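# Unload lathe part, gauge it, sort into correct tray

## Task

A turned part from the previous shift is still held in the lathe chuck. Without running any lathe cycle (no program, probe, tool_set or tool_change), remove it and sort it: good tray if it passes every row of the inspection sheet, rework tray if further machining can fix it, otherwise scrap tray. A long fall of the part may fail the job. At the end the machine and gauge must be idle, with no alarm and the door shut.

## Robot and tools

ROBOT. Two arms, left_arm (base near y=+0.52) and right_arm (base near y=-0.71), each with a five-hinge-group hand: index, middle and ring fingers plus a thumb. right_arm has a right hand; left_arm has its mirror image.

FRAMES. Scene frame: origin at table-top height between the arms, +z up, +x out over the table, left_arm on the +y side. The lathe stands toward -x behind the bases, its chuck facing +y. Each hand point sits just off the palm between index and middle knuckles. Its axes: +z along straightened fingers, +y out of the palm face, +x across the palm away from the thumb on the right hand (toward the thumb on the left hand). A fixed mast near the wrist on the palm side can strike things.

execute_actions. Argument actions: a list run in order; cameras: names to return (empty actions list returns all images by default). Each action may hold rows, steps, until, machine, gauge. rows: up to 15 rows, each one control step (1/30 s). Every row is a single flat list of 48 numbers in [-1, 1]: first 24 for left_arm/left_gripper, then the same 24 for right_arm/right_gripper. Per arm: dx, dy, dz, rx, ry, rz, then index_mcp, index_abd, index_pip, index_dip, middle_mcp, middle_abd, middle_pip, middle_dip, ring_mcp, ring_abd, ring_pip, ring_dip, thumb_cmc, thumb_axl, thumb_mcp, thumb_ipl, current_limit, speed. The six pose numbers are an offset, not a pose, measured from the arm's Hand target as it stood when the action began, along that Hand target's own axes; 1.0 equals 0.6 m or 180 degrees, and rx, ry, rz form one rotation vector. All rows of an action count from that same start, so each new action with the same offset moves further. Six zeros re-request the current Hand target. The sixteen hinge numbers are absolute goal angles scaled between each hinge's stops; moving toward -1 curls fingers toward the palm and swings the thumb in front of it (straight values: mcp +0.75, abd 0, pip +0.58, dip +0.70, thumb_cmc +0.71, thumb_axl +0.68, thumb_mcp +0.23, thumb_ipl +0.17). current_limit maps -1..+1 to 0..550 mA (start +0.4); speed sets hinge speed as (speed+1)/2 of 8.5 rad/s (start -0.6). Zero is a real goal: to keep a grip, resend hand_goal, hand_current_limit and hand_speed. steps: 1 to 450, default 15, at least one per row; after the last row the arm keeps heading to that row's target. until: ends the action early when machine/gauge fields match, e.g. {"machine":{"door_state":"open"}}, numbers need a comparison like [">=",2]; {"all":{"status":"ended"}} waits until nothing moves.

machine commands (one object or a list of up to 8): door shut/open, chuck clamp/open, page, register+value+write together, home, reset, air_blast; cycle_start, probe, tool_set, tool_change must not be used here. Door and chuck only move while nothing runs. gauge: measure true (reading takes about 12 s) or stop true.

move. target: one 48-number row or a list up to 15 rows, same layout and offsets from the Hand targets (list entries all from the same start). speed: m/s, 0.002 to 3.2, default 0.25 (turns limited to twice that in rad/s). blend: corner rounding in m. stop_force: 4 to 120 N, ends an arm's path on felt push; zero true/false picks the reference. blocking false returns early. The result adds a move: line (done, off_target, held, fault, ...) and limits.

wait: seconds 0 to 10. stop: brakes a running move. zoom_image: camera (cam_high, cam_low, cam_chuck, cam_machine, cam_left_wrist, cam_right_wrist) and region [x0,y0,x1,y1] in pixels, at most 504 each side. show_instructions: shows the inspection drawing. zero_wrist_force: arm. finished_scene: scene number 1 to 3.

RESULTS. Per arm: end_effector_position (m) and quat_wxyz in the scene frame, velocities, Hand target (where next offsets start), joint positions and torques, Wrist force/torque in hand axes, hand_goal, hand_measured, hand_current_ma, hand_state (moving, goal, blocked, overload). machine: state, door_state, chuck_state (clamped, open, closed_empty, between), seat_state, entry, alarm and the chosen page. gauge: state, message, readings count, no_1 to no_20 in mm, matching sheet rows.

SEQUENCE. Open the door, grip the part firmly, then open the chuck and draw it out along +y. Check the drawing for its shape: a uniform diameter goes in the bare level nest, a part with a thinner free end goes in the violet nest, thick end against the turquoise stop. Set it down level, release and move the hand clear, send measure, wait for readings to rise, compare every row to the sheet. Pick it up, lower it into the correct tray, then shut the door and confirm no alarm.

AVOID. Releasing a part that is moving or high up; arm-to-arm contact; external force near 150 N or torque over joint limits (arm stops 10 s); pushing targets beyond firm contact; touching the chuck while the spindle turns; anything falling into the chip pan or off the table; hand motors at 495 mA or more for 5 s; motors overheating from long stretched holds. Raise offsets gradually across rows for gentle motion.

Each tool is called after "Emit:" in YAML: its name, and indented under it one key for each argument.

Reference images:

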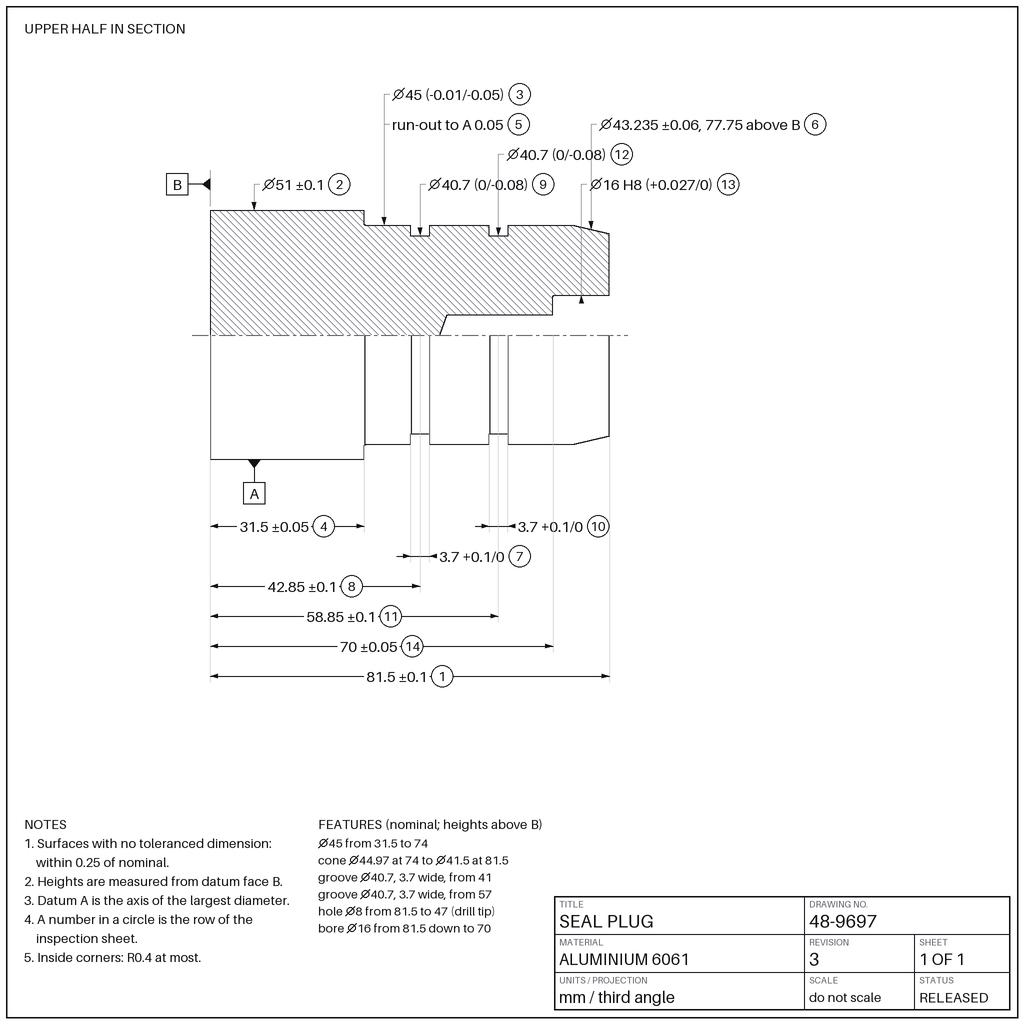

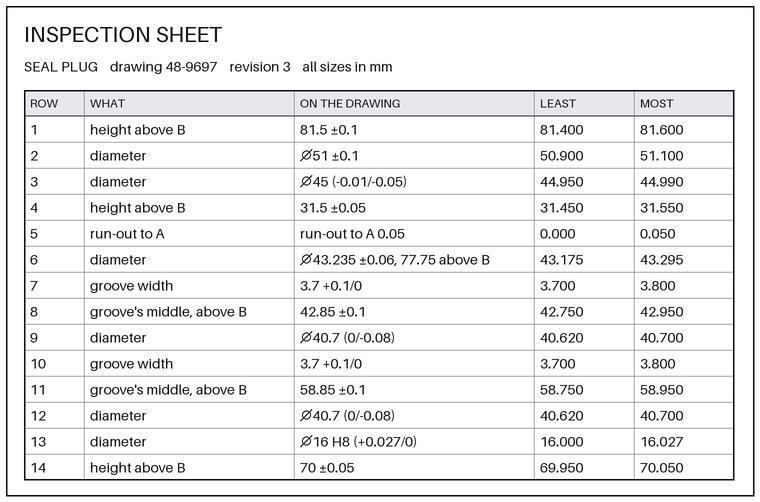

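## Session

Emit:
execute_actions:
  actions: []

Scene clock: 0.00 s.
left_arm: end_effector_position=(+0.1229, +0.7260, +0.2069) hand_goal=(+0.754, +0.000, +0.576, +0.696, +0.754, +0.000, +0.576, +0.696, +0.754, +0.000, +0.576, +0.696, +0.714, +0.678, +0.226, +0.168) hand_measured=(+0.754, +0.000, +0.576, +0.696, +0.754, +0.000, +0.576, +0.696, +0.754, +0.000, +0.576, +0.696, +0.714, +0.678, +0.226, +0.168) hand_current_ma=(+0, +0, +0, +0, +0, +0, +0, +0, +0, +0, +0, +0, +0, +0, +0, +0) hand_state=(goal, goal, goal, goal, goal, goal, goal, goal, goal, goal, goal, goal, goal, goal, goal, goal) hand_current_limit=0.40 hand_speed=-0.60 end_effector_quat_wxyz=(-0.064, -0.620, +0.781, -0.040) | right_arm: end_effector_position=(+0.4012, -0.5522, +0.2043) hand_goal=(+0.754, +0.000, +0.576, +0.696, +0.754, +0.000, +0.576, +0.696, +0.754, +0.000, +0.576, +0.696, +0.714, +0.678, +0.226, +0.168) hand_measured=(+0.754, +0.000, +0.576, +0.696, +0.754, +0.000, +0.576, +0.696, +0.754, +0.000, +0.576, +0.696, +0.714, +0.678, +0.226, +0.168) hand_current_ma=(+0, +0, +0, +0, +0, +0, +0, +0, +0, +0, +0, +0, +0, +0, +0, +0) hand_state=(goal, goal, goal, goal, goal, goal, goal, goal, goal, goal, goal, goal, goal, goal, goal, goal) hand_current_limit=0.40 hand_speed=-0.60 end_effector_quat_wxyz=(-0.623, +0.048, +0.779, +0.046)
Joint positions: left_arm=[0.226 -1.622 2.296 0.98 1.696 0.479] | right_arm=[-0.172 -0.846 1.833 1.934 1.628 1.546]
Joint velocities: within noise
Joint torques (N m): no reading
Wrist force (N): no reading
Wrist torque (N m): no reading
Wrist force, peak (N): no reading
Hand target: left_arm +0.1229, +0.7260, +0.2069; -0.064, -0.620, +0.781, -0.040 | right_arm +0.4012, -0.5522, +0.2043; -0.623, +0.048, +0.779, +0.046
machine.work_offsets: g54_z=+93.013 g55_z=+0.000
machine: state=done door_state=shut chuck_state=clamped seat_state=home door_answer=taken chuck_answer=taken page=work_offsets entry=no_entry entries=0 alarm=no_alarm queue=idle queue_left=0
gauge: readings=0
camera_calibration:
cam_left_wrist: T_world_to_cam=[[0.807437, 0.5692, -0.155105, -0.505016], [0.448894, -0.422166, 0.787573, 0.0338821], [0.382806, -0.705541, -0.596382, 0.706733], [0, 0, 0, 1]] pos_world=[0.122017, 0.800388, 0.316468]
cam_right_wrist: T_world_to_cam=[[0.224562, 0.575695, -0.786223, 0.43293], [0.751681, -0.615781, -0.236197, -0.648688], [-0.620119, -0.537949, -0.57102, 0.188091], [0, 0, 0, 1]] pos_world=[0.507026, -0.547502, 0.294566]

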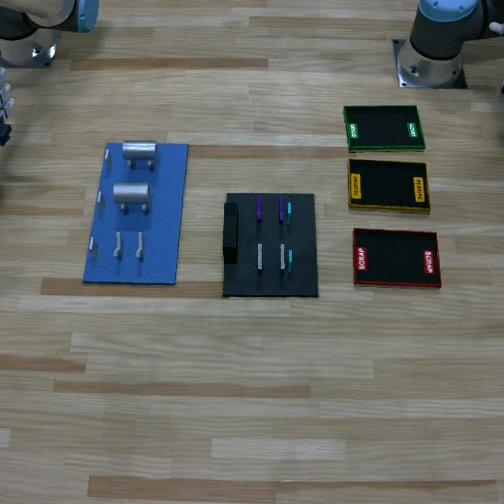

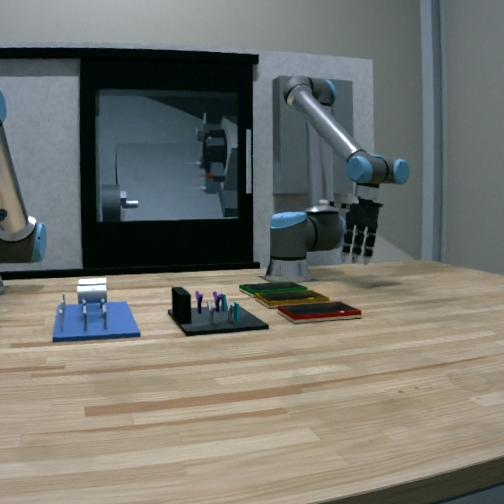

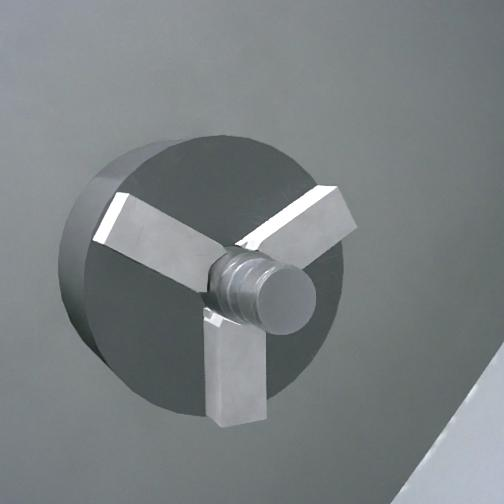

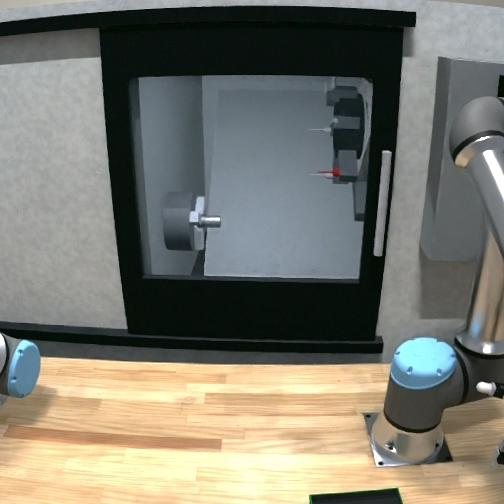

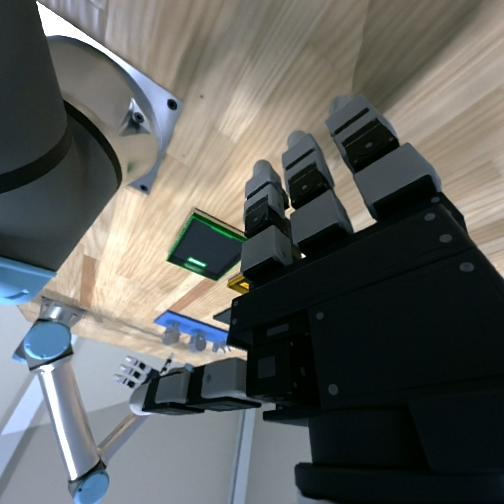

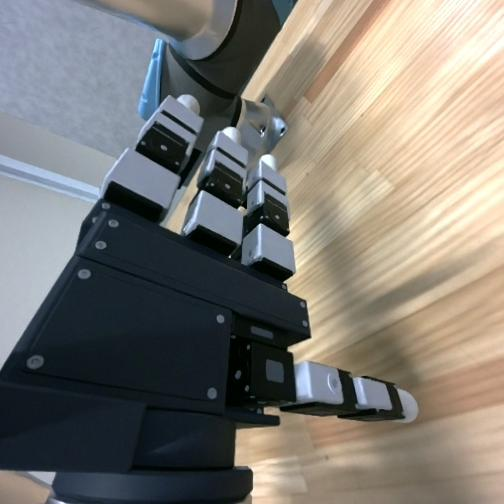

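Emit:
execute_actions:
  actions:
    - {"machine":{"door":"open"},"steps":1}

Emit:
move:
  target:
    - [0,0,0,0,0,0,0.754,0,0.576,0.696,0.754,0,0.576,0.696,0.754,0,0.576,0.696,0.714,0.678,0.226,0.168,0.4,-0.6,0.5631,0.0812,-0.0734,0,0,0,-0.233,-0.05,0.431,0.696,-0.233,0.15,0.431,0.696,0.753,0,0.577,0.696,-0.614,0.677,0.36,0.168,0.4,-0.6]
    - [0,0,0,0,0,0,0.754,0,0.576,0.696,0.754,0,0.576,0.696,0.754,0,0.576,0.696,0.714,0.678,0.226,0.168,0.4,-0.6,0.1799,0.0509,-0.5265,0.012,-0.4991,0.0288,-0.233,-0.05,0.431,0.696,-0.233,0.15,0.431,0.696,0.753,0,0.577,0.696,-0.614,0.677,0.36,0.168,0.4,-0.6]
    - [0,0,0,0,0,0,0.754,0,0.576,0.696,0.754,0,0.576,0.696,0.754,0,0.576,0.696,0.714,0.678,0.226,0.168,0.4,-0.6,0.5413,0.0373,-0.9088,0.0227,-0.9281,0.0535,-0.233,-0.05,0.431,0.696,-0.233,0.15,0.431,0.696,0.753,0,0.577,0.696,-0.614,0.677,0.36,0.168,0.4,-0.6]
    - [0,0,0,0,0,0,0.754,0,0.576,0.696,0.754,0,0.576,0.696,0.754,0,0.576,0.696,0.714,0.678,0.226,0.168,0.4,-0.6,0.3727,-0.0683,-0.8597,0.6611,-0.6451,-0.0331,-0.233,-0.05,0.431,0.696,-0.233,0.15,0.431,0.696,0.753,0,0.577,0.696,-0.614,0.677,0.36,0.168,0.4,-0.6]
  speed: 0.5
  blend: [0.05,0.03,0.03,0]
  cameras: ["cam_high","cam_chuck"]

Scene clock: 35.10 s.
left_arm: end_effector_position=(+0.1229, +0.7260, +0.2069) hand_goal=(+0.754, +0.000, +0.576, +0.696, +0.754, +0.000, +0.576, +0.696, +0.754, +0.000, +0.576, +0.696, +0.714, +0.678, +0.226, +0.168) hand_measured=(+0.754, +0.000, +0.576, +0.696, +0.754, +0.000, +0.576, +0.696, +0.754, +0.000, +0.576, +0.696, +0.714, +0.678, +0.224, +0.168) hand_current_ma=(+0, +0, +0, +0, +0, +0, +0, +0, +0, +0, +0, +0, +0, +0, -1, +0) hand_state=(goal, goal, goal, goal, goal, goal, goal, goal, goal, goal, goal, goal, goal, goal, goal, goal) hand_current_limit=0.40 hand_speed=-0.60 end_effector_quat_wxyz=(-0.064, -0.620, +0.781, -0.040) | right_arm: end_effector_position=(+0.4012, -0.5522, +0.2043) hand_goal=(+0.754, +0.000, +0.576, +0.696, +0.754, +0.000, +0.576, +0.696, +0.754, +0.000, +0.576, +0.696, +0.714, +0.678, +0.226, +0.168) hand_measured=(+0.754, +0.002, +0.576, +0.696, +0.754, +0.002, +0.576, +0.696, +0.754, +0.002, +0.576, +0.696, +0.714, +0.678, +0.226, +0.168) hand_current_ma=(-2, +2, +1, +0, -2, +2, +1, +0, -2, +2, +1, +0, +0, -2, +0, -1) hand_state=(goal, goal, goal, goal, goal, goal, goal, goal, goal, goal, goal, goal, goal, goal, goal, goal) hand_current_limit=0.40 hand_speed=-0.60 end_effector_quat_wxyz=(-0.623, +0.048, +0.779, +0.046)
Joint positions: left_arm=[0.226 -1.622 2.296 0.98 1.696 0.479] | right_arm=[-0.172 -0.846 1.833 1.934 1.628 1.546]
Joint torques (N m): left_arm=[-1.85 -24.89 -27.83 4.55 -0.58 0.73] | right_arm=[-1.99 -70.64 -22.9 3.07 0.08 0.04]
Wrist force (N): left_arm=[0.1 0.4 -0.1] | right_arm=[0.0 0.6 0.2]
Wrist torque (N m): left_arm=[0.05 -0.01 -0.01] | right_arm=[0.07 -0.01 0.01]
Wrist force, peak (N): left_arm=[0.2 1.0 -0.5] | right_arm=[0.2 1.2 0.3]
Hand target: left_arm +0.1229, +0.7260, +0.2069; -0.064, -0.620, +0.781, -0.040 | right_arm +0.4012, -0.5522, +0.2043; -0.623, +0.048, +0.779, +0.046
machine.work_offsets: g54_z=+93.013 g55_z=+0.000
machine: state=done door_state=between chuck_state=clamped seat_state=home door_answer=taken chuck_answer=taken page=work_offsets entry=no_entry entries=0 alarm=no_alarm queue=running queue_left=0
gauge: readings=0

Scene clock: 41.50 s.
left_arm: end_effector_position=(+0.1229, +0.7260, +0.2069) hand_goal=(+0.754, +0.000, +0.576, +0.696, +0.754, +0.000, +0.576, +0.696, +0.754, +0.000, +0.576, +0.696, +0.714, +0.678, +0.226, +0.168) hand_measured=(+0.754, +0.000, +0.576, +0.696, +0.754, +0.000, +0.576, +0.696, +0.754, +0.000, +0.576, +0.696, +0.714, +0.678, +0.224, +0.168) hand_current_ma=(+0, +0, +0, +0, +0, +0, +0, +0, +0, +0, +0, +0, +0, +0, -1, +0) hand_state=(goal, goal, goal, goal, goal, goal, goal, goal, goal, goal, goal, goal, goal, goal, goal, goal) hand_current_limit=0.40 hand_speed=-0.60 end_effector_quat_wxyz=(-0.064, -0.620, +0.781, -0.040) | right_arm: end_effector_position=(+0.8459, -0.6564, +0.5345) hand_goal=(-0.232, -0.050, +0.432, +0.696, -0.232, +0.150, +0.432, +0.696, +0.754, +0.000, +0.578, +0.696, -0.614, +0.678, +0.360, +0.168) hand_measured=(-0.232, -0.044, +0.434, +0.696, -0.234, +0.144, +0.434, +0.696, +0.748, -0.002, +0.576, +0.696, -0.616, +0.678, +0.358, +0.168) hand_current_ma=(-2, +15, +6, +0, -3, -13, +3, +0, -18, -2, -2, +0, -6, -2, -8, -1) hand_state=(goal, goal, goal, goal, goal, goal, goal, goal, goal, goal, goal, goal, goal, goal, goal, goal) hand_current_limit=0.40 hand_speed=-0.60 end_effector_quat_wxyz=(+0.434, -0.433, +0.559, -0.559)
Joint positions: left_arm=[0.226 -1.622 2.296 0.98 1.696 0.479] | right_arm=[-0.103 -1.395 1.473 -0.079 1.698 0.001]
Joint torques (N m): left_arm=[-2.98 -26.69 -28.12 4.57 -0.55 0.79] | right_arm=[-15.32 -67.33 -56.52 1.18 -2.33 -1.24]
Wrist force (N): left_arm=[0.6 0.2 -0.2] | right_arm=[1.5 3.7 -0.5]
Wrist torque (N m): left_arm=[0.04 -0.08 0.04] | right_arm=[0.52 0.08 -0.04]
Wrist force, peak (N): left_arm=[0.5 0.9 -0.4] | right_arm=[2.3 1.0 5.2]
Hand target: left_arm +0.1229, +0.7260, +0.2069; -0.064, -0.620, +0.781, -0.040 | right_arm +0.8459, -0.6565, +0.5347; +0.434, -0.433, +0.559, -0.559
Off the commanded pose: left_arm 0.000 m, 0 deg | right_arm 0.000 m, 0 deg.
machine.work_offsets: g54_z=+93.013 g55_z=+0.000
machine: state=done door_state=open chuck_state=clamped seat_state=home door_answer=taken chuck_answer=taken page=work_offsets entry=no_entry entries=0 alarm=no_alarm queue=done queue_left=0
gauge: readings=0
move: done; blend cut to 0 m at target 1
Images, in order (width x height): cam_high 504x504, cam_chuck 504x504.

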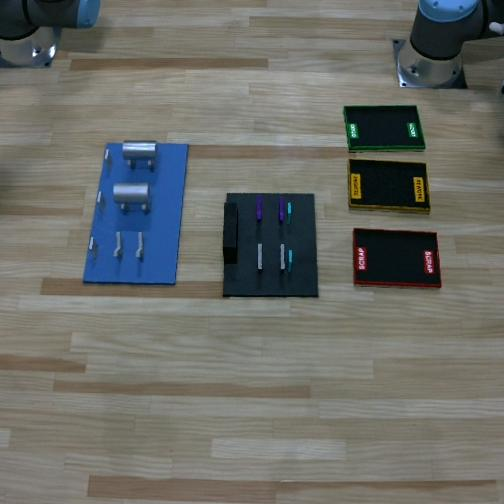

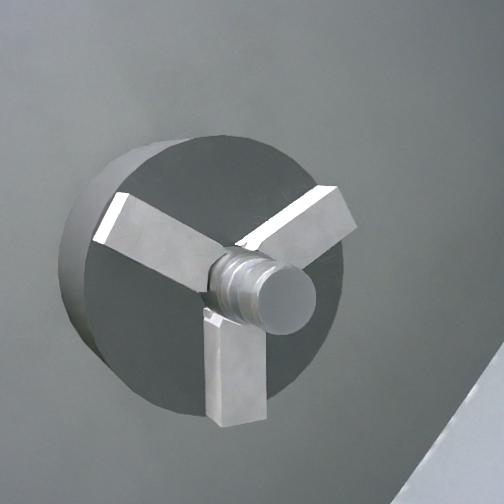

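Emit:
zoom_image:
  camera: "cam_high"
  region: [215, 185, 325, 305]

Emit:
move:
  target: [0,0,0,0,0,0,0.754,0,0.576,0.696,0.754,0,0.576,0.696,0.754,0,0.576,0.696,0.714,0.678,0.226,0.168,0.4,-0.6,-0.8044,0.0911,-0.9628,0,-0.3267,0,-0.233,-0.05,0.431,0.696,-0.233,0.15,0.431,0.696,0.753,0,0.577,0.696,-0.614,0.677,0.36,0.168,0.4,-0.6]
  speed: 0.45
  cameras: ["cam_low","cam_chuck"]

Emit:
zoom_image:
  camera: "cam_low"
  region: [160, 260, 280, 340]

Emit:
zoom_image:
  camera: "cam_chuck"
  region: [180, 220, 340, 360]

Scaled by 4.200 from the camera's 504x504 image, which has a finer 720x720 frame.

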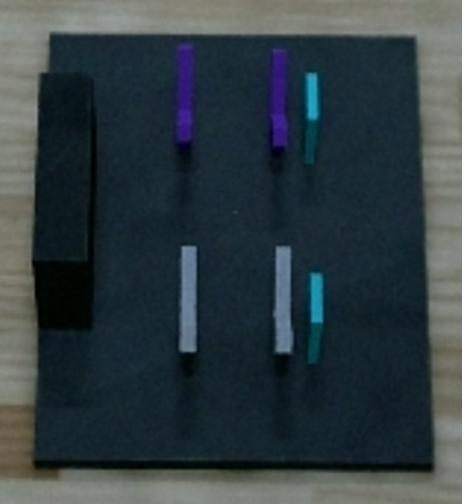

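Scene clock: 71.87 s.
left_arm: end_effector_position=(+0.1229, +0.7260, +0.2069) hand_goal=(+0.754, +0.000, +0.576, +0.696, +0.754, +0.000, +0.576, +0.696, +0.754, +0.000, +0.576, +0.696, +0.714, +0.678, +0.226, +0.168) hand_measured=(+0.754, +0.000, +0.576, +0.696, +0.754, +0.000, +0.576, +0.696, +0.754, +0.000, +0.576, +0.696, +0.714, +0.678, +0.224, +0.168) hand_current_ma=(+0, +0, +0, +0, +0, +0, +0, +0, +0, +0, +0, +0, +0, +0, -1, +0) hand_state=(goal, goal, goal, goal, goal, goal, goal, goal, goal, goal, goal, goal, goal, goal, goal, goal) hand_current_limit=0.40 hand_speed=-0.60 end_effector_quat_wxyz=(-0.064, -0.620, +0.781, -0.040) | right_arm: end_effector_position=(+0.4066, -0.0452, +0.4800) hand_goal=(-0.232, -0.050, +0.432, +0.696, -0.232, +0.150, +0.432, +0.696, +0.754, +0.000, +0.578, +0.696, -0.614, +0.678, +0.360, +0.168) hand_measured=(-0.232, -0.044, +0.434, +0.696, -0.234, +0.144, +0.434, +0.696, +0.748, -0.002, +0.576, +0.696, -0.614, +0.678, +0.358, +0.168) hand_current_ma=(-2, +15, +6, +0, -4, -13, +3, +0, -19, -2, -2, +0, -1, -2, -8, -1) hand_state=(goal, goal, goal, goal, goal, goal, goal, goal, goal, goal, goal, goal, goal, goal, goal, goal) hand_current_limit=0.40 hand_speed=-0.60 end_effector_quat_wxyz=(+0.652, -0.652, +0.274, -0.274)
Joint positions: left_arm=[0.226 -1.622 2.296 0.98 1.696 0.479] | right_arm=[0.666 -1.582 1.774 -0.192 1.44 0]
Joint torques (N m): left_arm=[-2.59 -25.4 -28.44 4.53 -0.38 1.49] | right_arm=[8.64 -47.26 -42.59 1.07 2.05 -1.76]
Wrist force (N): left_arm=[0.3 0.3 -0.3] | right_arm=[1.9 2.3 -0.3]
Wrist torque (N m): left_arm=[0.06 -0.05 0.00] | right_arm=[0.27 -0.03 0.04]
Wrist force, peak (N): left_arm=[-0.2 1.1 -0.5] | right_arm=[3.6 3.4 1.6]
Hand target: left_arm +0.1229, +0.7260, +0.2069; -0.064, -0.620, +0.781, -0.040 | right_arm +0.4065, -0.0453, +0.4800; +0.652, -0.652, +0.274, -0.274
Off the commanded pose: left_arm 0.000 m, 0 deg | right_arm 0.000 m, 0 deg.
machine.work_offsets: g54_z=+93.013 g55_z=+0.000
machine: state=done door_state=open chuck_state=clamped seat_state=home door_answer=taken chuck_answer=taken page=work_offsets entry=no_entry entries=0 alarm=no_alarm queue=done queue_left=0
gauge: readings=0
move: done
Images, in order (width x height): cam_low 504x504, cam_chuck 504x504.

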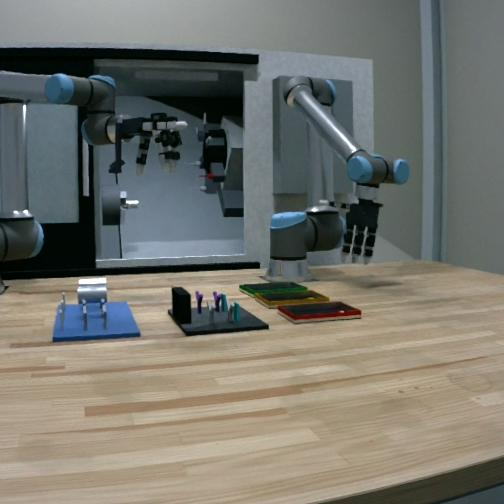

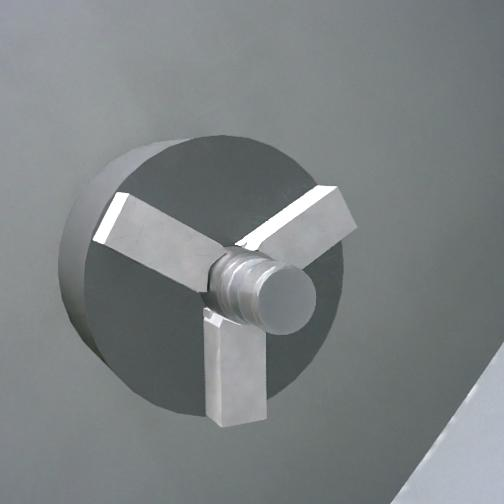

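Scaled by 4.200 from the camera's 504x504 image, which has a finer 720x720 frame.

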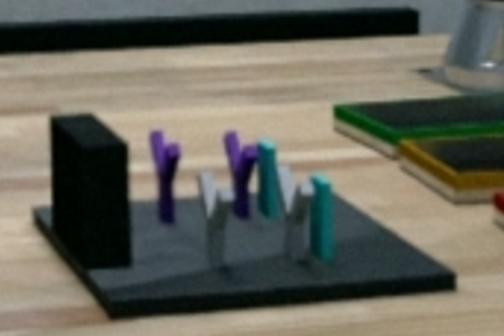

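Scaled by 3.150 from the camera's 504x504 image, which has a finer 720x720 frame.

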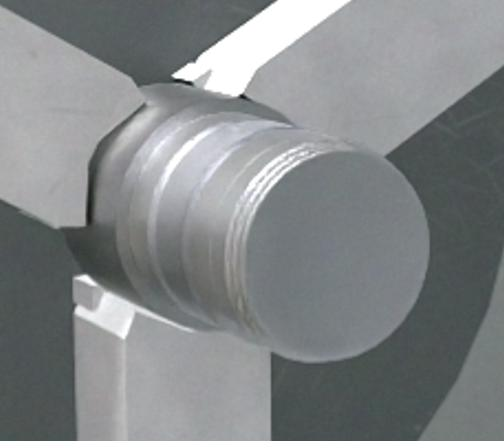

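Emit:
move:
  target:
    - [0,0,0,0,0,0,0.754,0,0.576,0.696,0.754,0,0.576,0.696,0.754,0,0.576,0.696,0.714,0.678,0.226,0.168,0.4,-0.6,-0.6128,-0.0333,-0.2121,0,-0.1944,0,-0.233,-0.05,0.431,0.696,-0.233,0.15,0.431,0.696,0.753,0,0.577,0.696,-0.614,0.677,0.36,0.168,0.4,-0.6]
    - [0,0,0,0,0,0,0.754,0,0.576,0.696,0.754,0,0.576,0.696,0.754,0,0.576,0.696,0.714,0.678,0.226,0.168,0.4,-0.6,-0.9075,-0.0667,-0.5539,0.0485,-0.3878,0.0339,-0.233,-0.05,0.431,0.696,-0.233,0.15,0.431,0.696,0.753,0,0.577,0.696,-0.614,0.677,0.36,0.168,0.4,-0.6]
  speed: 0.45
  blend: [0.06,0]

Scene clock: 124.70 s.
left_arm: end_effector_position=(+0.1229, +0.7260, +0.2069) hand_goal=(+0.754, +0.000, +0.576, +0.696, +0.754, +0.000, +0.576, +0.696, +0.754, +0.000, +0.576, +0.696, +0.714, +0.678, +0.226, +0.168) hand_measured=(+0.754, +0.000, +0.576, +0.696, +0.754, +0.000, +0.576, +0.696, +0.754, +0.000, +0.576, +0.696, +0.714, +0.678, +0.224, +0.168) hand_current_ma=(+0, +0, +0, +0, +0, +0, +0, +0, +0, +0, +0, +0, +0, +0, -1, +0) hand_state=(goal, goal, goal, goal, goal, goal, goal, goal, goal, goal, goal, goal, goal, goal, goal, goal) hand_current_limit=0.40 hand_speed=-0.60 end_effector_quat_wxyz=(-0.064, -0.620, +0.781, -0.040) | right_arm: end_effector_position=(-0.2119, +0.1113, +0.5195) hand_goal=(-0.232, -0.050, +0.432, +0.696, -0.232, +0.150, +0.432, +0.696, +0.754, +0.000, +0.578, +0.696, -0.614, +0.678, +0.360, +0.168) hand_measured=(-0.234, -0.044, +0.434, +0.696, -0.234, +0.144, +0.434, +0.696, +0.746, -0.002, +0.576, +0.696, -0.614, +0.678, +0.358, +0.168) hand_current_ma=(-5, +15, +5, +0, -7, -13, +2, +0, -20, -2, -2, +0, -1, -2, -7, -1) hand_state=(goal, goal, goal, goal, goal, goal, goal, goal, goal, goal, goal, goal, goal, goal, goal, goal) hand_current_limit=0.40 hand_speed=-0.60 end_effector_quat_wxyz=(+0.749, -0.628, -0.136, +0.162)
Joint positions: left_arm=[0.226 -1.622 2.296 0.98 1.696 0.479] | right_arm=[1.282 -1.606 1.81 -0.438 0.848 0.155]
Joint torques (N m): left_arm=[-2.18 -26.16 -28.05 4.79 -0.29 2.51] | right_arm=[-1.92 -52.04 -58.53 -2.39 -0.78 -1.13]
Wrist force (N): left_arm=[0.0 0.3 -0.3] | right_arm=[1.5 3.1 -0.7]
Wrist torque (N m): left_arm=[0.05 0.01 -0.02] | right_arm=[0.37 0.05 0.07]
Wrist force, peak (N): left_arm=[0.6 1.1 -0.5] | right_arm=[4.5 2.7 0.7]
Hand target: left_arm +0.1229, +0.7260, +0.2069; -0.064, -0.620, +0.781, -0.040 | right_arm -0.2119, +0.1113, +0.5197; +0.749, -0.628, -0.136, +0.162
Off the commanded pose: left_arm 0.000 m, 0 deg | right_arm 0.000 m, 0 deg.
machine.work_offsets: g54_z=+93.013 g55_z=+0.000
machine: state=done door_state=open chuck_state=clamped seat_state=home door_answer=taken chuck_answer=taken page=work_offsets entry=no_entry entries=0 alarm=no_alarm queue=done queue_left=0
gauge: readings=0
move: done

Emit:
move:
  target:
    - [0,0,0,0,0,0,0.754,0,0.576,0.696,0.754,0,0.576,0.696,0.754,0,0.576,0.696,0.714,0.678,0.226,0.168,0.4,-0.6,-0.5311,0.0622,0.1774,0.0804,-0.1885,0.0599,-0.233,-0.05,0.431,0.696,-0.233,0.15,0.431,0.696,0.753,0,0.577,0.696,-0.614,0.677,0.36,0.168,0.4,-0.6]
    - [0,0,0,0,0,0,0.754,0,0.576,0.696,0.754,0,0.576,0.696,0.754,0,0.576,0.696,0.714,0.678,0.226,0.168,0.4,-0.6,-0.8991,0.1389,0.1367,0.1233,-0.3391,0.1405,-0.233,-0.05,0.431,0.696,-0.233,0.15,0.431,0.696,0.753,0,0.577,0.696,-0.614,0.677,0.36,0.168,0.4,-0.6]
  speed: 0.28
  blend: [0.04,0]
  cameras: ["cam_chuck"]

Scene clock: 137.50 s.
left_arm: end_effector_position=(+0.1229, +0.7260, +0.2069) hand_goal=(+0.754, +0.000, +0.576, +0.696, +0.754, +0.000, +0.576, +0.696, +0.754, +0.000, +0.576, +0.696, +0.714, +0.678, +0.226, +0.168) hand_measured=(+0.754, +0.000, +0.576, +0.696, +0.754, +0.000, +0.576, +0.696, +0.754, +0.000, +0.576, +0.696, +0.714, +0.678, +0.224, +0.168) hand_current_ma=(+0, +0, +0, +0, +0, +0, +0, +0, +0, +0, +0, +0, +0, +0, -1, +0) hand_state=(goal, goal, goal, goal, goal, goal, goal, goal, goal, goal, goal, goal, goal, goal, goal, goal) hand_current_limit=0.40 hand_speed=-0.60 end_effector_quat_wxyz=(-0.064, -0.620, +0.781, -0.040) | right_arm: end_effector_position=(-0.7425, -0.0246, +0.4514) hand_goal=(-0.232, -0.050, +0.432, +0.696, -0.232, +0.150, +0.432, +0.696, +0.754, +0.000, +0.578, +0.696, -0.614, +0.678, +0.360, +0.168) hand_measured=(-0.236, -0.044, +0.434, +0.696, -0.238, +0.144, +0.432, +0.696, +0.746, -0.002, +0.576, +0.696, -0.614, +0.678, +0.360, +0.168) hand_current_ma=(-12, +15, +2, +0, -15, -13, +1, +0, -20, -2, -2, +0, -1, -2, -1, -1) hand_state=(goal, goal, goal, goal, goal, goal, goal, goal, goal, goal, goal, goal, goal, goal, goal, goal) hand_current_limit=0.40 hand_speed=-0.60 end_effector_quat_wxyz=(+0.627, -0.327, -0.327, +0.627)
Joint positions: left_arm=[0.226 -1.622 2.296 0.98 1.696 0.479] | right_arm=[1.892 -1.216 1.829 -1.784 0.671 1.076]
Joint torques (N m): left_arm=[-2.12 -26.53 -27.81 4.78 -0.35 2.27] | right_arm=[-3.43 -63.18 -37.16 -5.75 -0.87 2.02]
Wrist force (N): left_arm=[0.1 -0.1 -0.4] | right_arm=[1.5 3.5 -1.3]
Wrist torque (N m): left_arm=[0.02 -0.03 0.01] | right_arm=[0.45 0.17 0.16]
Wrist force, peak (N): left_arm=[0.0 0.9 -0.9] | right_arm=[0.5 5.3 0.1]
Hand target: left_arm +0.1229, +0.7260, +0.2069; -0.064, -0.620, +0.781, -0.040 | right_arm -0.7425, -0.0247, +0.4514; +0.627, -0.327, -0.327, +0.627
Off the commanded pose: left_arm 0.000 m, 0 deg | right_arm 0.000 m, 0 deg.
machine.work_offsets: g54_z=+93.013 g55_z=+0.000
machine: state=done door_state=open chuck_state=clamped seat_state=home door_answer=taken chuck_answer=taken page=work_offsets entry=no_entry entries=0 alarm=no_alarm queue=done queue_left=0
gauge: readings=0
move: done
Images, in order (width x height): cam_chuck 504x504.

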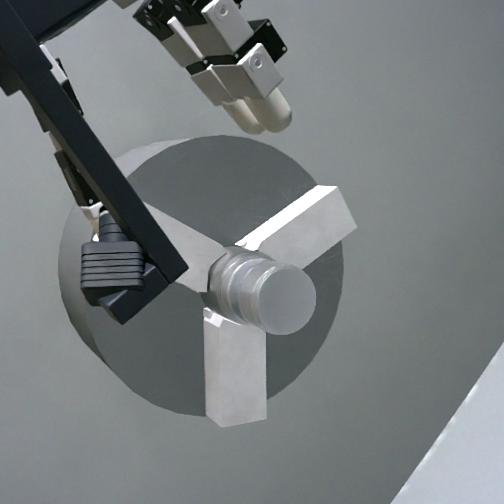

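Emit:
move:
  target: [0,0,0,0,0,0,0.754,0,0.576,0.696,0.754,0,0.576,0.696,0.754,0,0.576,0.696,0.714,0.678,0.226,0.168,0.4,-0.6,0,0.1617,0,0,0,0,-0.233,-0.05,0.431,0.696,-0.233,0.15,0.431,0.696,0.753,0,0.577,0.696,-0.614,0.677,0.36,0.168,0.4,-0.6]
  speed: 0.07
  stop_force: 12
  cameras: ["cam_chuck"]

Emit:
zoom_image:
  camera: "cam_chuck"
  region: [120, 120, 380, 380]

Scene clock: 145.10 s.
left_arm: end_effector_position=(+0.1229, +0.7260, +0.2069) hand_goal=(+0.754, +0.000, +0.576, +0.696, +0.754, +0.000, +0.576, +0.696, +0.754, +0.000, +0.576, +0.696, +0.714, +0.678, +0.226, +0.168) hand_measured=(+0.754, +0.000, +0.576, +0.696, +0.754, +0.000, +0.576, +0.696, +0.754, +0.000, +0.576, +0.696, +0.714, +0.678, +0.224, +0.168) hand_current_ma=(+0, +0, +0, +0, +0, +0, +0, +0, +0, +0, +0, +0, +0, +0, -1, +0) hand_state=(goal, goal, goal, goal, goal, goal, goal, goal, goal, goal, goal, goal, goal, goal, goal, goal) hand_current_limit=0.40 hand_speed=-0.60 end_effector_quat_wxyz=(-0.064, -0.620, +0.781, -0.040) | right_arm: end_effector_position=(-0.7981, -0.0246, +0.3719) hand_goal=(-0.232, -0.050, +0.432, +0.696, -0.232, +0.150, +0.432, +0.696, +0.754, +0.000, +0.578, +0.696, -0.614, +0.678, +0.360, +0.168) hand_measured=(-0.236, -0.044, +0.434, +0.696, -0.238, +0.144, +0.432, +0.696, +0.746, -0.002, +0.576, +0.696, -0.614, +0.678, +0.360, +0.168) hand_current_ma=(-13, +15, +2, +0, -15, -13, +0, +0, -20, -2, -2, +0, -1, -2, -1, -1) hand_state=(goal, goal, goal, goal, goal, goal, goal, goal, goal, goal, goal, goal, goal, goal, goal, goal) hand_current_limit=0.40 hand_speed=-0.60 end_effector_quat_wxyz=(+0.627, -0.327, -0.327, +0.627)
Joint positions: left_arm=[0.226 -1.622 2.296 0.98 1.696 0.479] | right_arm=[1.957 -1.098 1.805 -1.806 0.699 0.982]
Joint torques (N m): left_arm=[-1.91 -27.23 -28.66 4.87 -0.31 2.24] | right_arm=[-17.01 -83.59 -33.85 -1.66 -0.8 2.37]
Wrist force (N): left_arm=[0.0 0.0 -0.6] | right_arm=[1.4 3.2 -1.7]
Wrist torque (N m): left_arm=[0.04 -0.01 -0.01] | right_arm=[0.43 0.16 0.05]
Wrist force, peak (N): left_arm=[-0.4 0.6 -0.8] | right_arm=[1.7 4.3 -1.2]
Hand target: left_arm +0.1229, +0.7260, +0.2069; -0.064, -0.620, +0.781, -0.040 | right_arm -0.7981, -0.0246, +0.3719; +0.627, -0.327, -0.327, +0.627
Off the commanded pose: left_arm 0.000 m, 0 deg | right_arm 0.000 m, 0 deg.
machine.work_offsets: g54_z=+93.013 g55_z=+0.000
machine: state=done door_state=open chuck_state=clamped seat_state=home door_answer=taken chuck_answer=taken page=work_offsets entry=no_entry entries=0 alarm=no_alarm queue=done queue_left=0
gauge: readings=0
move: done
Images, in order (width x height): cam_chuck 504x504.

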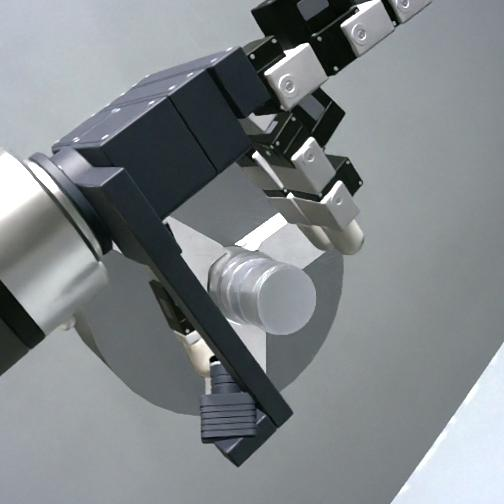

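Scaled by 1.938 from the camera's 504x504 image, which has a finer 720x720 frame.

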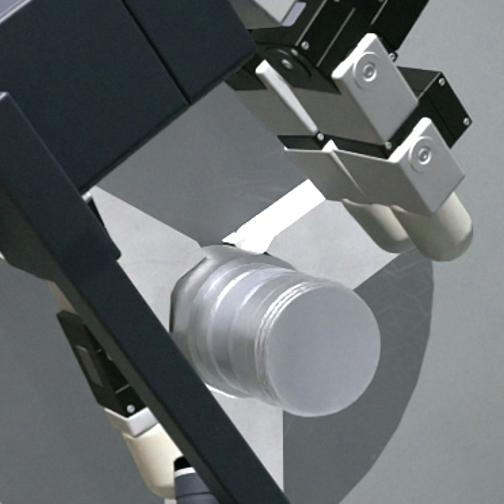

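Emit:
execute_actions:
  actions:
    - {"rows":[[0,0,0,0,0,0,0.754,0,0.576,0.696,0.754,0,0.576,0.696,0.754,0,0.576,0.696,0.714,0.678,0.226,0.168,0.4,-0.6,0,0,0,0,0,0,-0.475,-0.05,0.42,0.69,-0.475,0.15,0.42,0.69,0.753,0,0.577,0.696,-0.614,0.677,0.15,0.168,0.1,-0.75]],"steps":60}
    - {"rows":[[0,0,0,0,0,0,0.754,0,0.576,0.696,0.754,0,0.576,0.696,0.754,0,0.576,0.696,0.714,0.678,0.226,0.168,0.4,-0.6,0,0,0,0,0,0,-0.5,-0.05,0.41,0.68,-0.5,0.15,0.41,0.68,0.753,0,0.577,0.696,-0.614,0.677,0.03,0.12,0.75,-0.8]],"steps":40}
  cameras: ["cam_chuck"]

Emit:
zoom_image:
  camera: "cam_chuck"
  region: [120, 120, 380, 380]

Scene clock: 154.37 s.
left_arm: end_effector_position=(+0.1229, +0.7260, +0.2069) hand_goal=(+0.754, +0.000, +0.576, +0.696, +0.754, +0.000, +0.576, +0.696, +0.754, +0.000, +0.576, +0.696, +0.714, +0.678, +0.226, +0.168) hand_measured=(+0.754, +0.000, +0.576, +0.696, +0.754, +0.000, +0.576, +0.696, +0.754, +0.000, +0.576, +0.696, +0.714, +0.678, +0.224, +0.168) hand_current_ma=(+0, +0, +0, +0, +0, +0, +0, +0, +0, +0, +0, +0, +0, +0, -1, +0) hand_state=(goal, goal, goal, goal, goal, goal, goal, goal, goal, goal, goal, goal, goal, goal, goal, goal) hand_current_limit=0.40 hand_speed=-0.60 end_effector_quat_wxyz=(-0.064, -0.620, +0.781, -0.040) | right_arm: end_effector_position=(-0.7981, -0.0246, +0.3719) hand_goal=(-0.500, -0.050, +0.410, +0.680, -0.500, +0.150, +0.410, +0.680, +0.754, +0.000, +0.578, +0.696, -0.614, +0.678, +0.030, +0.120) hand_measured=(-0.430, -0.044, +0.434, +0.696, -0.432, +0.144, +0.432, +0.696, +0.746, -0.002, +0.576, +0.696, -0.614, +0.678, +0.192, +0.170) hand_current_ma=(+284, +15, +79, +45, +275, -13, +67, +48, -20, -2, -2, +0, -1, -2, +481, +253) hand_state=(blocked, goal, blocked, goal, blocked, goal, blocked, goal, goal, goal, goal, goal, goal, goal, blocked, blocked) hand_current_limit=0.75 hand_speed=-0.80 end_effector_quat_wxyz=(+0.627, -0.327, -0.327, +0.627)
Joint positions: left_arm=[0.226 -1.622 2.296 0.98 1.696 0.479] | right_arm=[1.957 -1.098 1.805 -1.806 0.699 0.982]
Joint torques (N m): left_arm=[-1.86 -25.27 -27.48 5.03 -0.54 2.14] | right_arm=[-13.45 -57.55 -34.35 -1.66 -0.52 2.3]
Wrist force (N): left_arm=[0.5 0.4 0.0] | right_arm=[1.5 1.9 -0.6]
Wrist torque (N m): left_arm=[0.04 -0.07 0.02] | right_arm=[0.45 0.16 0.04]
Wrist force, peak (N): left_arm=[-0.5 0.3 -1.1] | right_arm=[1.3 4.1 -1.8]
Hand target: left_arm +0.1229, +0.7260, +0.2069; -0.064, -0.620, +0.781, -0.040 | right_arm -0.7981, -0.0246, +0.3719; +0.627, -0.327, -0.327, +0.627
Off the commanded pose: left_arm 0.000 m, 0 deg | right_arm 0.000 m, 0 deg.
machine.work_offsets: g54_z=+93.013 g55_z=+0.000
machine: state=done door_state=open chuck_state=clamped seat_state=home door_answer=taken chuck_answer=taken page=work_offsets entry=no_entry entries=0 alarm=no_alarm queue=done queue_left=0
gauge: readings=0
Images, in order (width x height): cam_chuck 504x504.

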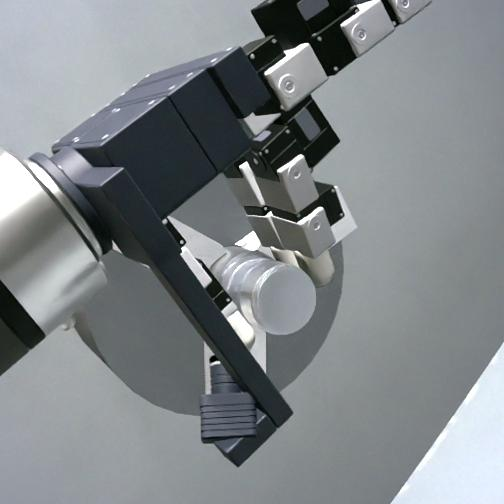

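Scaled by 1.938 from the camera's 504x504 image, which has a finer 720x720 frame.

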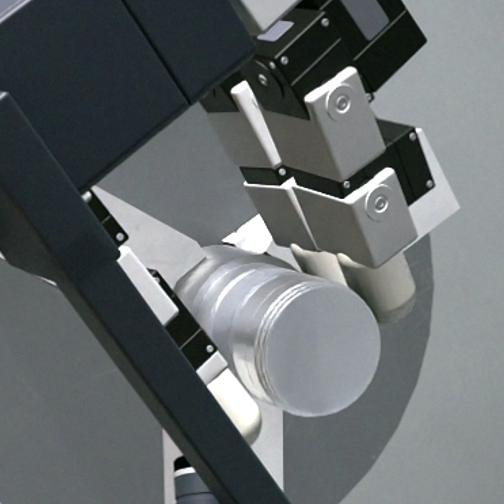

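Emit:
execute_actions:
  actions:
    - {"machine":{"chuck":"open"},"steps":60,"until":{"machine":{"chuck_state":"open"}}}

Emit:
move:
  target: [0,0,0,0,0,0,0.754,0,0.576,0.696,0.754,0,0.576,0.696,0.754,0,0.576,0.696,0.714,0.678,0.226,0.168,0.4,-0.6,0.0167,0,0,0,0,0,-0.5,-0.05,0.41,0.68,-0.5,0.15,0.41,0.68,0.753,0,0.577,0.696,-0.614,0.677,0.03,0.12,0.75,-0.8]
  speed: 0.03

Emit:
execute_actions:
  actions:
    - {"machine":{"chuck":"clamp"},"steps":90,"until":{"machine":{"chuck_state":"clamped"}}}
  cameras: ["cam_chuck"]

Emit:
zoom_image:
  camera: "cam_chuck"
  region: [120, 120, 380, 380]

Scene clock: 164.10 s.
left_arm: end_effector_position=(+0.1229, +0.7260, +0.2069) hand_goal=(+0.754, +0.000, +0.576, +0.696, +0.754, +0.000, +0.576, +0.696, +0.754, +0.000, +0.576, +0.696, +0.714, +0.678, +0.226, +0.168) hand_measured=(+0.754, +0.000, +0.576, +0.696, +0.754, +0.000, +0.576, +0.696, +0.754, +0.000, +0.576, +0.696, +0.714, +0.678, +0.224, +0.168) hand_current_ma=(+0, +0, +0, +0, +0, +0, +0, +0, +0, +0, +0, +0, +0, +0, -1, +0) hand_state=(goal, goal, goal, goal, goal, goal, goal, goal, goal, goal, goal, goal, goal, goal, goal, goal) hand_current_limit=0.40 hand_speed=-0.60 end_effector_quat_wxyz=(-0.064, -0.620, +0.781, -0.040) | right_arm: end_effector_position=(-0.7981, -0.0246, +0.3719) hand_goal=(-0.500, -0.050, +0.410, +0.680, -0.500, +0.150, +0.410, +0.680, +0.754, +0.000, +0.578, +0.696, -0.614, +0.678, +0.030, +0.120) hand_measured=(-0.434, -0.046, +0.436, +0.696, -0.434, +0.142, +0.432, +0.696, +0.746, -0.002, +0.576, +0.696, -0.620, +0.678, +0.192, +0.170) hand_current_ma=(+265, +10, +84, +45, +267, -18, +68, +48, -20, -2, -2, +0, -13, -2, +481, +253) hand_state=(blocked, goal, blocked, goal, blocked, goal, blocked, goal, goal, goal, goal, goal, goal, goal, blocked, blocked) hand_current_limit=0.75 hand_speed=-0.80 end_effector_quat_wxyz=(+0.627, -0.327, -0.327, +0.627)
Joint positions: left_arm=[0.226 -1.622 2.296 0.98 1.696 0.479] | right_arm=[1.957 -1.098 1.805 -1.806 0.699 0.982]
Joint torques (N m): left_arm=[-3.28 -25.72 -28 4.99 -0.33 2.15] | right_arm=[-6.36 -60.27 -39.36 -1.76 0.45 2.38]
Wrist force (N): left_arm=[0.5 0.1 -0.8] | right_arm=[2.6 6.0 -2.8]
Wrist torque (N m): left_arm=[0.08 -0.07 0.03] | right_arm=[0.48 0.04 0.01]
Wrist force, peak (N): left_arm=[-0.1 0.0 -1.3] | right_arm=[2.4 6.6 -3.1]
Hand target: left_arm +0.1229, +0.7260, +0.2069; -0.064, -0.620, +0.781, -0.040 | right_arm -0.7981, -0.0246, +0.3719; +0.627, -0.327, -0.327, +0.627
Off the commanded pose: left_arm 0.000 m, 0 deg | right_arm 0.000 m, 0 deg.
machine.work_offsets: g54_z=+93.013 g55_z=+0.000
machine: state=idle door_state=open chuck_state=open seat_state=open door_answer=taken chuck_answer=taken page=work_offsets entry=no_entry entries=0 alarm=no_alarm queue=running queue_left=0
gauge: readings=0

Scene clock: 164.83 s.
left_arm: end_effector_position=(+0.1229, +0.7260, +0.2069) hand_goal=(+0.754, +0.000, +0.576, +0.696, +0.754, +0.000, +0.576, +0.696, +0.754, +0.000, +0.576, +0.696, +0.714, +0.678, +0.226, +0.168) hand_measured=(+0.754, +0.000, +0.576, +0.696, +0.754, +0.000, +0.576, +0.696, +0.754, +0.000, +0.576, +0.696, +0.714, +0.678, +0.224, +0.168) hand_current_ma=(+0, +0, +0, +0, +0, +0, +0, +0, +0, +0, +0, +0, +0, +0, -1, +0) hand_state=(goal, goal, goal, goal, goal, goal, goal, goal, goal, goal, goal, goal, goal, goal, goal, goal) hand_current_limit=0.40 hand_speed=-0.60 end_effector_quat_wxyz=(-0.064, -0.620, +0.781, -0.040) | right_arm: end_effector_position=(-0.7981, -0.0144, +0.3718) hand_goal=(-0.500, -0.050, +0.410, +0.680, -0.500, +0.150, +0.410, +0.680, +0.754, +0.000, +0.578, +0.696, -0.614, +0.678, +0.030, +0.120) hand_measured=(-0.436, -0.044, +0.436, +0.696, -0.434, +0.142, +0.432, +0.696, +0.746, -0.002, +0.576, +0.696, -0.618, +0.678, +0.192, +0.170) hand_current_ma=(+263, +13, +86, +45, +267, -16, +69, +48, -20, -2, -2, +0, -10, -2, +481, +253) hand_state=(blocked, goal, blocked, goal, blocked, goal, blocked, goal, goal, goal, goal, goal, goal, goal, blocked, blocked) hand_current_limit=0.75 hand_speed=-0.80 end_effector_quat_wxyz=(+0.627, -0.327, -0.327, +0.627)
Joint positions: left_arm=[0.226 -1.622 2.296 0.98 1.696 0.479] | right_arm=[1.952 -1.087 1.788 -1.805 0.697 0.989]
Joint torques (N m): left_arm=[-2.78 -26.62 -29 5.16 -0.13 2.29] | right_arm=[-3.62 -83.21 -36.74 -2.25 0.45 0.15]
Wrist force (N): left_arm=[0.4 -0.1 -0.1] | right_arm=[1.3 5.0 -3.2]
Wrist torque (N m): left_arm=[-0.02 -0.05 0.03] | right_arm=[0.40 0.12 -0.21]
Wrist force, peak (N): left_arm=[0.3 0.0 -1.0] | right_arm=[1.6 6.1 -3.9]
Hand target: left_arm +0.1229, +0.7260, +0.2069; -0.064, -0.620, +0.781, -0.040 | right_arm -0.7981, -0.0146, +0.3719; +0.627, -0.327, -0.327, +0.627
Off the commanded pose: left_arm 0.000 m, 0 deg | right_arm 0.000 m, 0 deg.
machine.work_offsets: g54_z=+93.013 g55_z=+0.000
machine: state=idle door_state=open chuck_state=open seat_state=open door_answer=taken chuck_answer=taken page=work_offsets entry=no_entry entries=0 alarm=no_alarm queue=running queue_left=0
gauge: readings=0
move: done

Scene clock: 165.70 s.
left_arm: end_effector_position=(+0.1229, +0.7260, +0.2069) hand_goal=(+0.754, +0.000, +0.576, +0.696, +0.754, +0.000, +0.576, +0.696, +0.754, +0.000, +0.576, +0.696, +0.714, +0.678, +0.226, +0.168) hand_measured=(+0.754, +0.000, +0.576, +0.696, +0.754, +0.000, +0.576, +0.696, +0.754, +0.000, +0.576, +0.696, +0.714, +0.678, +0.224, +0.168) hand_current_ma=(+0, +0, +0, +0, +0, +0, +0, +0, +0, +0, +0, +0, +0, +0, -1, +0) hand_state=(goal, goal, goal, goal, goal, goal, goal, goal, goal, goal, goal, goal, goal, goal, goal, goal) hand_current_limit=0.40 hand_speed=-0.60 end_effector_quat_wxyz=(-0.064, -0.620, +0.781, -0.040) | right_arm: end_effector_position=(-0.7981, -0.0146, +0.3719) hand_goal=(-0.500, -0.050, +0.410, +0.680, -0.500, +0.150, +0.410, +0.680, +0.754, +0.000, +0.578, +0.696, -0.614, +0.678, +0.030, +0.120) hand_measured=(-0.436, -0.046, +0.438, +0.696, -0.434, +0.140, +0.432, +0.696, +0.746, -0.002, +0.576, +0.696, -0.616, +0.678, +0.192, +0.170) hand_current_ma=(+263, +7, +93, +45, +266, -21, +71, +48, -20, -2, -2, +0, -6, -2, +481, +253) hand_state=(blocked, goal, blocked, goal, blocked, goal, blocked, goal, goal, goal, goal, goal, goal, goal, blocked, blocked) hand_current_limit=0.75 hand_speed=-0.80 end_effector_quat_wxyz=(+0.627, -0.327, -0.327, +0.627)
Joint positions: left_arm=[0.226 -1.622 2.296 0.98 1.696 0.479] | right_arm=[1.953 -1.087 1.788 -1.805 0.697 0.988]
Joint torques (N m): left_arm=[-2.56 -25.28 -28.42 5.01 -0.62 2.56] | right_arm=[10.79 -85.5 -34.7 -4.57 3.05 -1.21]
Wrist force (N): left_arm=[0.6 0.1 -0.4] | right_arm=[1.4 3.1 -2.3]
Wrist torque (N m): left_arm=[0.03 -0.08 0.03] | right_arm=[0.39 0.19 -0.19]
Wrist force, peak (N): left_arm=[-0.2 0.3 -1.0] | right_arm=[1.9 5.1 -3.4]
Hand target: left_arm +0.1229, +0.7260, +0.2069; -0.064, -0.620, +0.781, -0.040 | right_arm -0.7981, -0.0146, +0.3719; +0.627, -0.327, -0.327, +0.627
Off the commanded pose: left_arm 0.000 m, 0 deg | right_arm 0.000 m, 0 deg.
machine.work_offsets: g54_z=+93.013 g55_z=+0.000
machine: state=idle door_state=open chuck_state=clamped seat_state=open door_answer=taken chuck_answer=taken page=work_offsets entry=no_entry entries=0 alarm=no_alarm queue=running queue_left=0
gauge: readings=0
Images, in order (width x height): cam_chuck 504x504.

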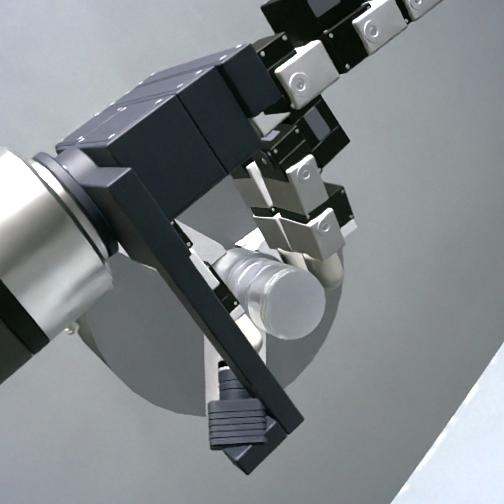

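Scaled by 1.938 from the camera's 504x504 image, which has a finer 720x720 frame.

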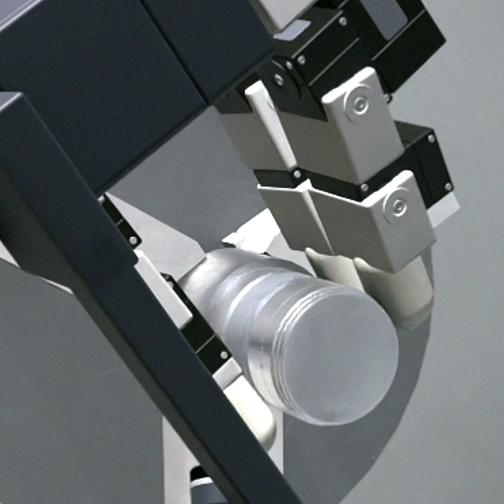

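Emit:
execute_actions:
  actions:
    - {"rows":[[0,0,0,0,0,0,0.754,0,0.576,0.696,0.754,0,0.576,0.696,0.754,0,0.576,0.696,0.714,0.678,0.226,0.168,0.4,-0.6,0,0,0,0,0,0,-0.35,-0.05,0.431,0.696,-0.35,0.15,0.431,0.696,0.753,0,0.577,0.696,-0.614,0.677,0.27,0.168,0.4,-0.8]],"steps":35}

Emit:
move:
  target: [0,0,0,0,0,0,0.754,0,0.576,0.696,0.754,0,0.576,0.696,0.754,0,0.576,0.696,0.714,0.678,0.226,0.168,0.4,-0.6,-0.0215,0,0,0,0,0,-0.35,-0.05,0.431,0.696,-0.35,0.15,0.431,0.696,0.753,0,0.577,0.696,-0.614,0.677,0.27,0.168,0.4,-0.8]
  speed: 0.04
  cameras: ["cam_chuck"]

Emit:
zoom_image:
  camera: "cam_chuck"
  region: [120, 120, 380, 380]

Scene clock: 173.67 s.
left_arm: end_effector_position=(+0.1229, +0.7260, +0.2069) hand_goal=(+0.754, +0.000, +0.576, +0.696, +0.754, +0.000, +0.576, +0.696, +0.754, +0.000, +0.576, +0.696, +0.714, +0.678, +0.226, +0.168) hand_measured=(+0.754, +0.000, +0.576, +0.696, +0.754, +0.000, +0.576, +0.696, +0.754, +0.000, +0.576, +0.696, +0.714, +0.678, +0.224, +0.168) hand_current_ma=(+0, +0, +0, +0, +0, +0, +0, +0, +0, +0, +0, +0, +0, +0, -1, +0) hand_state=(goal, goal, goal, goal, goal, goal, goal, goal, goal, goal, goal, goal, goal, goal, goal, goal) hand_current_limit=0.40 hand_speed=-0.60 end_effector_quat_wxyz=(-0.064, -0.620, +0.781, -0.040) | right_arm: end_effector_position=(-0.7981, -0.0146, +0.3719) hand_goal=(-0.350, -0.050, +0.432, +0.696, -0.350, +0.150, +0.432, +0.696, +0.754, +0.000, +0.578, +0.696, -0.614, +0.678, +0.270, +0.168) hand_measured=(-0.364, -0.046, +0.434, +0.698, -0.366, +0.140, +0.432, +0.698, +0.746, -0.002, +0.576, +0.696, -0.616, +0.678, +0.270, +0.172) hand_current_ma=(-45, +7, +3, +6, -51, -21, +1, +5, -20, -2, -2, +0, -6, -2, +0, +11) hand_state=(goal, goal, goal, goal, goal, goal, goal, goal, goal, goal, goal, goal, goal, goal, goal, goal) hand_current_limit=0.40 hand_speed=-0.80 end_effector_quat_wxyz=(+0.627, -0.327, -0.327, +0.627)
Joint positions: left_arm=[0.226 -1.622 2.296 0.98 1.696 0.479] | right_arm=[1.953 -1.087 1.788 -1.805 0.697 0.988]
Joint torques (N m): left_arm=[-2.34 -26.35 -28.35 5.16 -0.22 2.03] | right_arm=[11.14 -77.01 -40.1 -4.93 3.25 -0.99]
Wrist force (N): left_arm=[-0.5 0.5 -0.4] | right_arm=[1.0 3.5 -1.7]
Wrist torque (N m): left_arm=[0.10 0.05 -0.06] | right_arm=[0.48 0.21 -0.20]
Wrist force, peak (N): left_arm=[0.2 0.0 -1.2] | right_arm=[1.7 2.6 -4.4]
Hand target: left_arm +0.1229, +0.7260, +0.2069; -0.064, -0.620, +0.781, -0.040 | right_arm -0.7981, -0.0146, +0.3719; +0.627, -0.327, -0.327, +0.627
Off the commanded pose: left_arm 0.000 m, 0 deg | right_arm 0.000 m, 0 deg.
machine.work_offsets: g54_z=+93.013 g55_z=+0.000
machine: state=idle door_state=open chuck_state=clamped seat_state=open door_answer=taken chuck_answer=taken page=work_offsets entry=no_entry entries=0 alarm=no_alarm queue=done queue_left=0
gauge: readings=0

Scene clock: 174.40 s.
left_arm: end_effector_position=(+0.1229, +0.7260, +0.2069) hand_goal=(+0.754, +0.000, +0.576, +0.696, +0.754, +0.000, +0.576, +0.696, +0.754, +0.000, +0.576, +0.696, +0.714, +0.678, +0.226, +0.168) hand_measured=(+0.754, +0.000, +0.576, +0.696, +0.754, +0.000, +0.576, +0.696, +0.754, +0.000, +0.576, +0.696, +0.714, +0.678, +0.224, +0.168) hand_current_ma=(+0, +0, +0, +0, +0, +0, +0, +0, +0, +0, +0, +0, +0, +0, -1, +0) hand_state=(goal, goal, goal, goal, goal, goal, goal, goal, goal, goal, goal, goal, goal, goal, goal, goal) hand_current_limit=0.40 hand_speed=-0.60 end_effector_quat_wxyz=(-0.064, -0.620, +0.781, -0.040) | right_arm: end_effector_position=(-0.7981, -0.0277, +0.3719) hand_goal=(-0.350, -0.050, +0.432, +0.696, -0.350, +0.150, +0.432, +0.696, +0.754, +0.000, +0.578, +0.696, -0.614, +0.678, +0.270, +0.168) hand_measured=(-0.364, -0.046, +0.434, +0.698, -0.366, +0.140, +0.432, +0.698, +0.746, -0.002, +0.576, +0.696, -0.616, +0.678, +0.270, +0.172) hand_current_ma=(-45, +7, +3, +6, -51, -21, +1, +5, -20, -2, -2, +0, -6, -2, +0, +11) hand_state=(goal, goal, goal, goal, goal, goal, goal, goal, goal, goal, goal, goal, goal, goal, goal, goal) hand_current_limit=0.40 hand_speed=-0.80 end_effector_quat_wxyz=(+0.627, -0.327, -0.327, +0.627)
Joint positions: left_arm=[0.226 -1.622 2.296 0.98 1.696 0.479] | right_arm=[1.958 -1.101 1.811 -1.807 0.699 0.981]
Joint torques (N m): left_arm=[-1.57 -26.94 -28.11 4.71 -0.04 2.2] | right_arm=[0.87 -54.33 -47.58 -5.75 2.87 1.03]
Wrist force (N): left_arm=[-0.1 0.3 -0.4] | right_arm=[1.3 3.3 -1.8]
Wrist torque (N m): left_arm=[0.08 0.00 -0.02] | right_arm=[0.46 0.17 0.09]
Wrist force, peak (N): left_arm=[0.0 0.6 -0.7] | right_arm=[0.7 4.1 -1.4]
Hand target: left_arm +0.1229, +0.7260, +0.2069; -0.064, -0.620, +0.781, -0.040 | right_arm -0.7981, -0.0275, +0.3719; +0.627, -0.327, -0.327, +0.627
Off the commanded pose: left_arm 0.000 m, 0 deg | right_arm 0.000 m, 0 deg.
machine.work_offsets: g54_z=+93.013 g55_z=+0.000
machine: state=idle door_state=open chuck_state=clamped seat_state=open door_answer=taken chuck_answer=taken page=work_offsets entry=no_entry entries=0 alarm=no_alarm queue=done queue_left=0
gauge: readings=0
move: done
Images, in order (width x height): cam_chuck 504x504.

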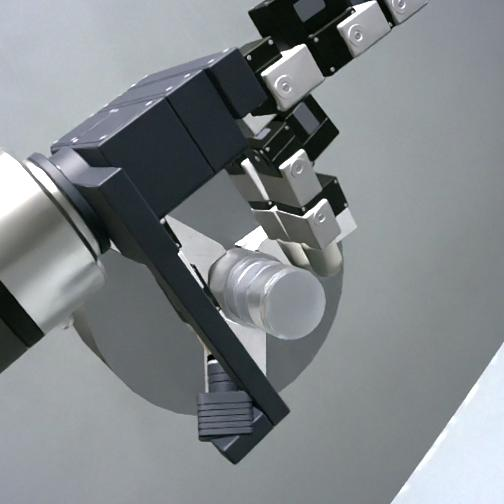

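Scaled by 1.938 from the camera's 504x504 image, which has a finer 720x720 frame.

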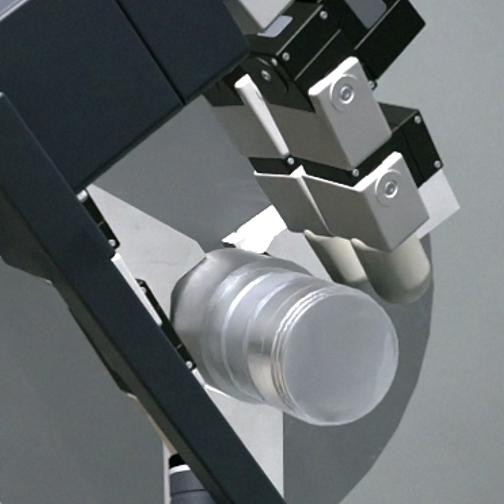

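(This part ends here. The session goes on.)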